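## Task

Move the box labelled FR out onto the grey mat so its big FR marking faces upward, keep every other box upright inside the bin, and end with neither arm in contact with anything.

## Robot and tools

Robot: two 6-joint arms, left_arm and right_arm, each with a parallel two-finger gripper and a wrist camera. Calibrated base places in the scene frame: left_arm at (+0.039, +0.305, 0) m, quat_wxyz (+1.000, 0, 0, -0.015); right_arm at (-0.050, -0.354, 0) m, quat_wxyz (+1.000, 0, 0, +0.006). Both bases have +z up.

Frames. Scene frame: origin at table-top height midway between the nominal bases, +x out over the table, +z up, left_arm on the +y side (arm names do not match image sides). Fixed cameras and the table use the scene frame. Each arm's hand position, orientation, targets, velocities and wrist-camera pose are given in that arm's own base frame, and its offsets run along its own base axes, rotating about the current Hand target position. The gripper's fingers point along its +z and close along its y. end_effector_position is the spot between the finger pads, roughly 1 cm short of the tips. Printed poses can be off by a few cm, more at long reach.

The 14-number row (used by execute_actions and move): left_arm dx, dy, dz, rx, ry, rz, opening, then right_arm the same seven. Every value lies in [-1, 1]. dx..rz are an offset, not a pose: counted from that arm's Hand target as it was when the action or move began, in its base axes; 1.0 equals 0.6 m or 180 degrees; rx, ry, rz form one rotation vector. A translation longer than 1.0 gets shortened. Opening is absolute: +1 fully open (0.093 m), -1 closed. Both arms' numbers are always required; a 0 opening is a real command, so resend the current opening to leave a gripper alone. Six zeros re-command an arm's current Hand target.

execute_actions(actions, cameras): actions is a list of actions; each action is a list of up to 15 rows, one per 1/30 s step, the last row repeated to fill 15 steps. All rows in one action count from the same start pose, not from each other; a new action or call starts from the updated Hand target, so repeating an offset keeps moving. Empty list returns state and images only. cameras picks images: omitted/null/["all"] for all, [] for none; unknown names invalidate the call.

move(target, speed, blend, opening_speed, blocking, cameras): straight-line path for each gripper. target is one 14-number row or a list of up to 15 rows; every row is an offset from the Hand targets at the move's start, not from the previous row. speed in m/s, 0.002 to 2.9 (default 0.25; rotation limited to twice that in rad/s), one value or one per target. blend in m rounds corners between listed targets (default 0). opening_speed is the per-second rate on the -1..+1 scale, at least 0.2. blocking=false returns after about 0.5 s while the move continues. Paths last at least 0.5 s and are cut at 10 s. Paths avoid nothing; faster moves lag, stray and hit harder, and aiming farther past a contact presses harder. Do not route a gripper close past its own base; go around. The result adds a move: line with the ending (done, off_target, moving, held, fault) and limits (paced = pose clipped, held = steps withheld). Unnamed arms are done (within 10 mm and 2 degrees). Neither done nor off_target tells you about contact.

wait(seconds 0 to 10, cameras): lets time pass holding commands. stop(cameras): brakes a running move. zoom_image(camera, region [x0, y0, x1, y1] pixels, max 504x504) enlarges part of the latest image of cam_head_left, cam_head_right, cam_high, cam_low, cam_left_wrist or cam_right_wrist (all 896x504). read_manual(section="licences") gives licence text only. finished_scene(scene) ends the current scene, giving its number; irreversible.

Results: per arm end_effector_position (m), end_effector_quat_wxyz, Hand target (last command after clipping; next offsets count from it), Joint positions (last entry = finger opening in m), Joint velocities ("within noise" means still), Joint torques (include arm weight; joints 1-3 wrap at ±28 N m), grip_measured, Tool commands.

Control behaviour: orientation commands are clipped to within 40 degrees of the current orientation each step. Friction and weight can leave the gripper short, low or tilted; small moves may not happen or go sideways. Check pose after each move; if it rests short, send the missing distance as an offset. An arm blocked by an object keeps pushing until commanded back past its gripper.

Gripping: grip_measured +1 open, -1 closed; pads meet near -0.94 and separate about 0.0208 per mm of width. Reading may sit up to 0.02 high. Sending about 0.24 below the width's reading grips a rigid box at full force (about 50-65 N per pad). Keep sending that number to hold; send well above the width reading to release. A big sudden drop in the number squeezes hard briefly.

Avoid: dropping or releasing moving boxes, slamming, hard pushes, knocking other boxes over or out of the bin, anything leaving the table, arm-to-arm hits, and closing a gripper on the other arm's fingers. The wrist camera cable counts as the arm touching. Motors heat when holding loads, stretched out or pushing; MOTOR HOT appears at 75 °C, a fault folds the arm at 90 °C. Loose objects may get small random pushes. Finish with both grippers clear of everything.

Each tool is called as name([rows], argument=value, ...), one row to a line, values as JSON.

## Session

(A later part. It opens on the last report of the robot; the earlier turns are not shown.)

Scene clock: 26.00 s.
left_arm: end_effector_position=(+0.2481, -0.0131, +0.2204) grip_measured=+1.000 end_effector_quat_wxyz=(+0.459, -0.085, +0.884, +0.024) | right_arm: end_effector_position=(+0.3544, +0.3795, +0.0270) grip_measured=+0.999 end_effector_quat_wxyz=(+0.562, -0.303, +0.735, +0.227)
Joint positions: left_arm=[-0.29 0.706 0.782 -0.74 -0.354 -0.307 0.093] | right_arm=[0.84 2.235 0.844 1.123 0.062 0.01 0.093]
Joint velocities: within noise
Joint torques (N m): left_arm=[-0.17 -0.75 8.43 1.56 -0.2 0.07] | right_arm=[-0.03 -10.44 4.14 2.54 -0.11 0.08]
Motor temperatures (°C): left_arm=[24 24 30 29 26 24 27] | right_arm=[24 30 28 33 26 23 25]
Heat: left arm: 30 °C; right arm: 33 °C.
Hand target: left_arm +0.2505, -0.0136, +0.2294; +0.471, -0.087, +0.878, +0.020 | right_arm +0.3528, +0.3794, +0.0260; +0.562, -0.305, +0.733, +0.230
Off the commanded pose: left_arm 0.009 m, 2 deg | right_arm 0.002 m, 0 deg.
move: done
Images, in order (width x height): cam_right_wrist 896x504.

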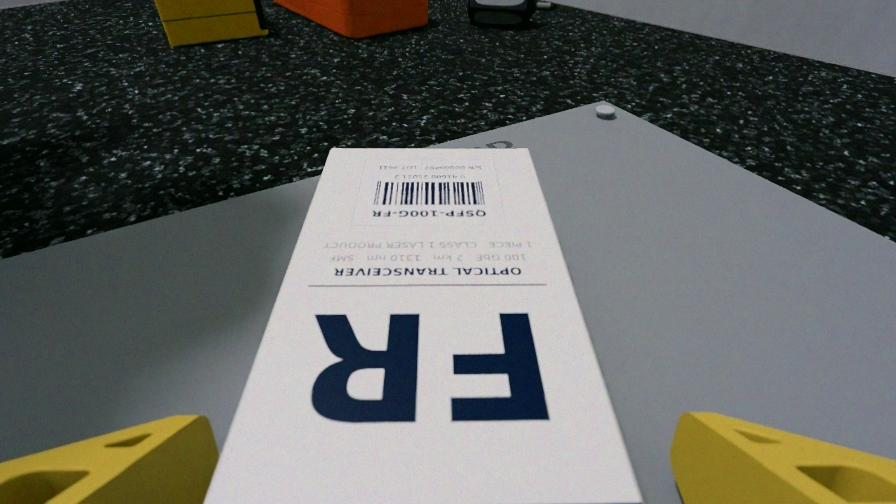

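move([
  [0,0,0,0,0,0,1,-0.062,-0.05,0.07,0,0,0,1],
  [0,0,0,0,0,0,1,-0.16,-0.15,0.32,0,0,0,1],
], speed=[0.12,0.3], blend=[0.02,0])

zoom_image(camera="cam_high", region=[330, 170, 730, 380])

Scene clock: 28.27 s.
left_arm: end_effector_position=(+0.2481, -0.0131, +0.2204) grip_measured=+1.000 end_effector_quat_wxyz=(+0.459, -0.085, +0.884, +0.024) | right_arm: end_effector_position=(+0.2537, +0.2827, +0.1989) grip_measured=+0.999 end_effector_quat_wxyz=(+0.547, -0.315, +0.745, +0.218)
Joint positions: left_arm=[-0.29 0.706 0.782 -0.74 -0.354 -0.307 0.093] | right_arm=[0.883 1.143 0.58 0.249 0.099 0.011 0.093]
Joint velocities: within noise
Joint torques (N m): left_arm=[-0.16 -0.69 8.35 1.56 -0.18 0.05] | right_arm=[0.72 -3.64 10.73 2.6 0.01 0.19]
Motor temperatures (°C): left_arm=[24 24 30 30 26 24 27] | right_arm=[24 30 28 33 26 23 25]
Heat: left arm: 30 °C; right arm: 33 °C.
Hand target: left_arm +0.2505, -0.0136, +0.2294; +0.471, -0.087, +0.878, +0.020 | right_arm +0.2569, +0.2893, +0.2182; +0.562, -0.305, +0.733, +0.230
Off the commanded pose: left_arm 0.009 m, 2 deg | right_arm 0.020 m, 3 deg.
move: off_target (right_arm)

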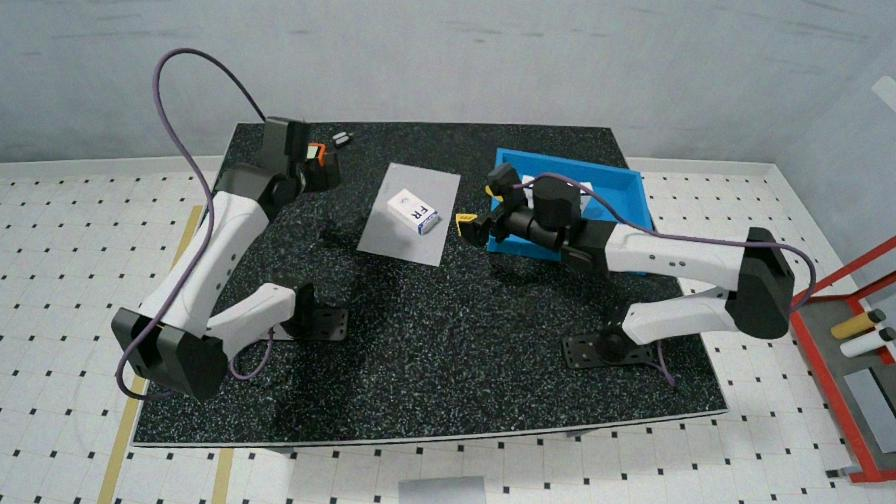

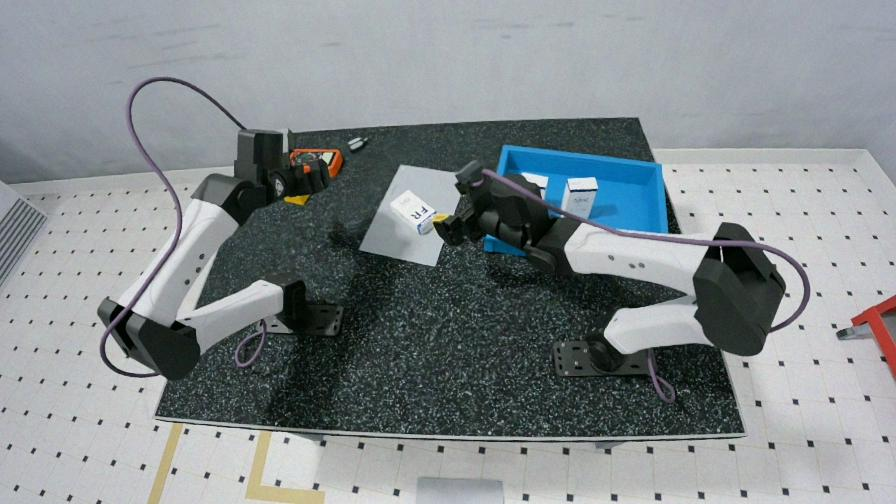

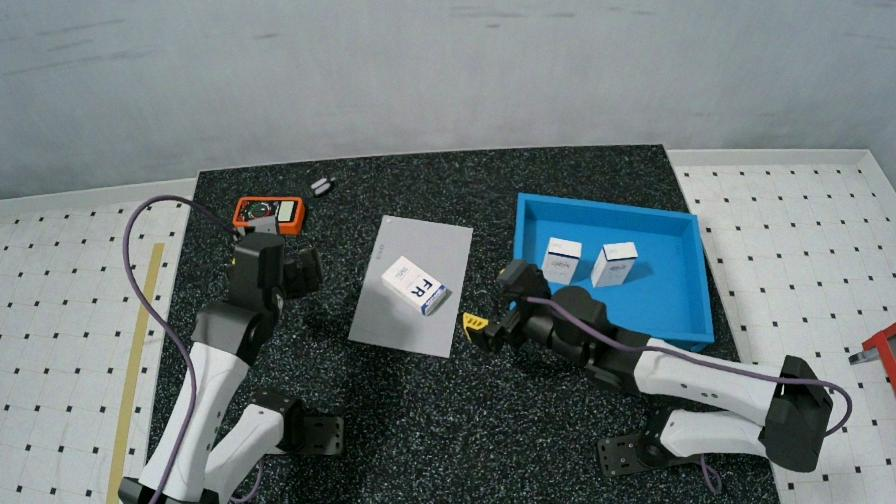

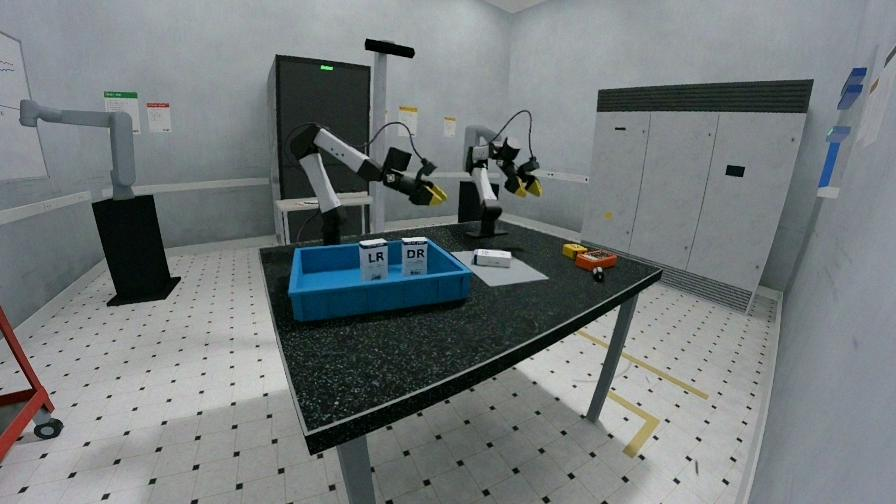

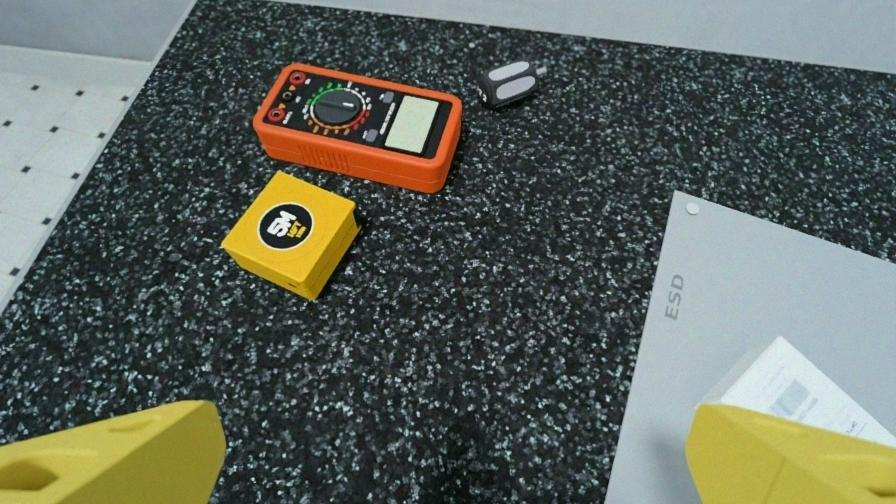

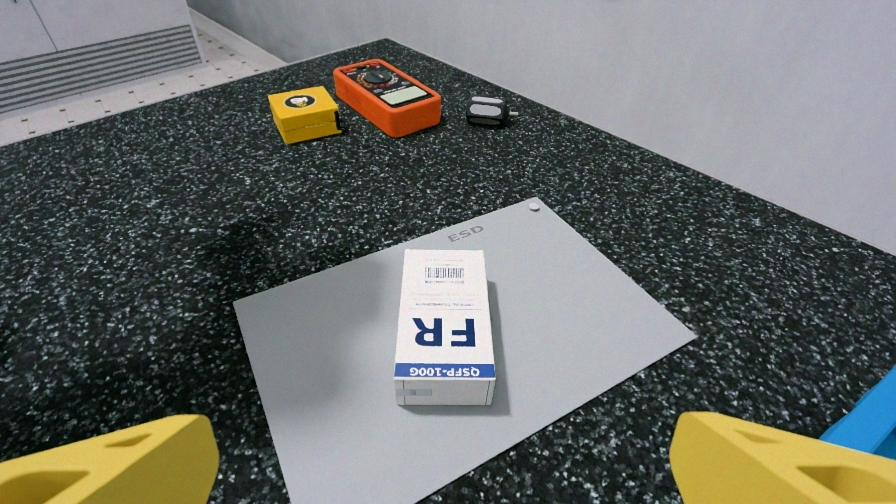

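Scaled by 1.260 from the camera's 896x504 image, which has a finer 1280x720 frame.

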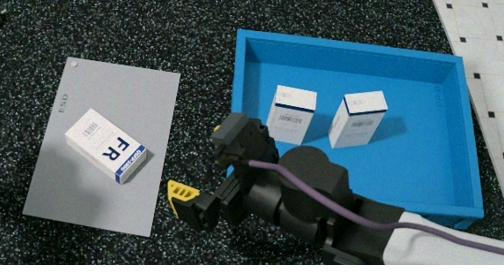

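finished_scene(scene=2)

The scene is finished: the task was done.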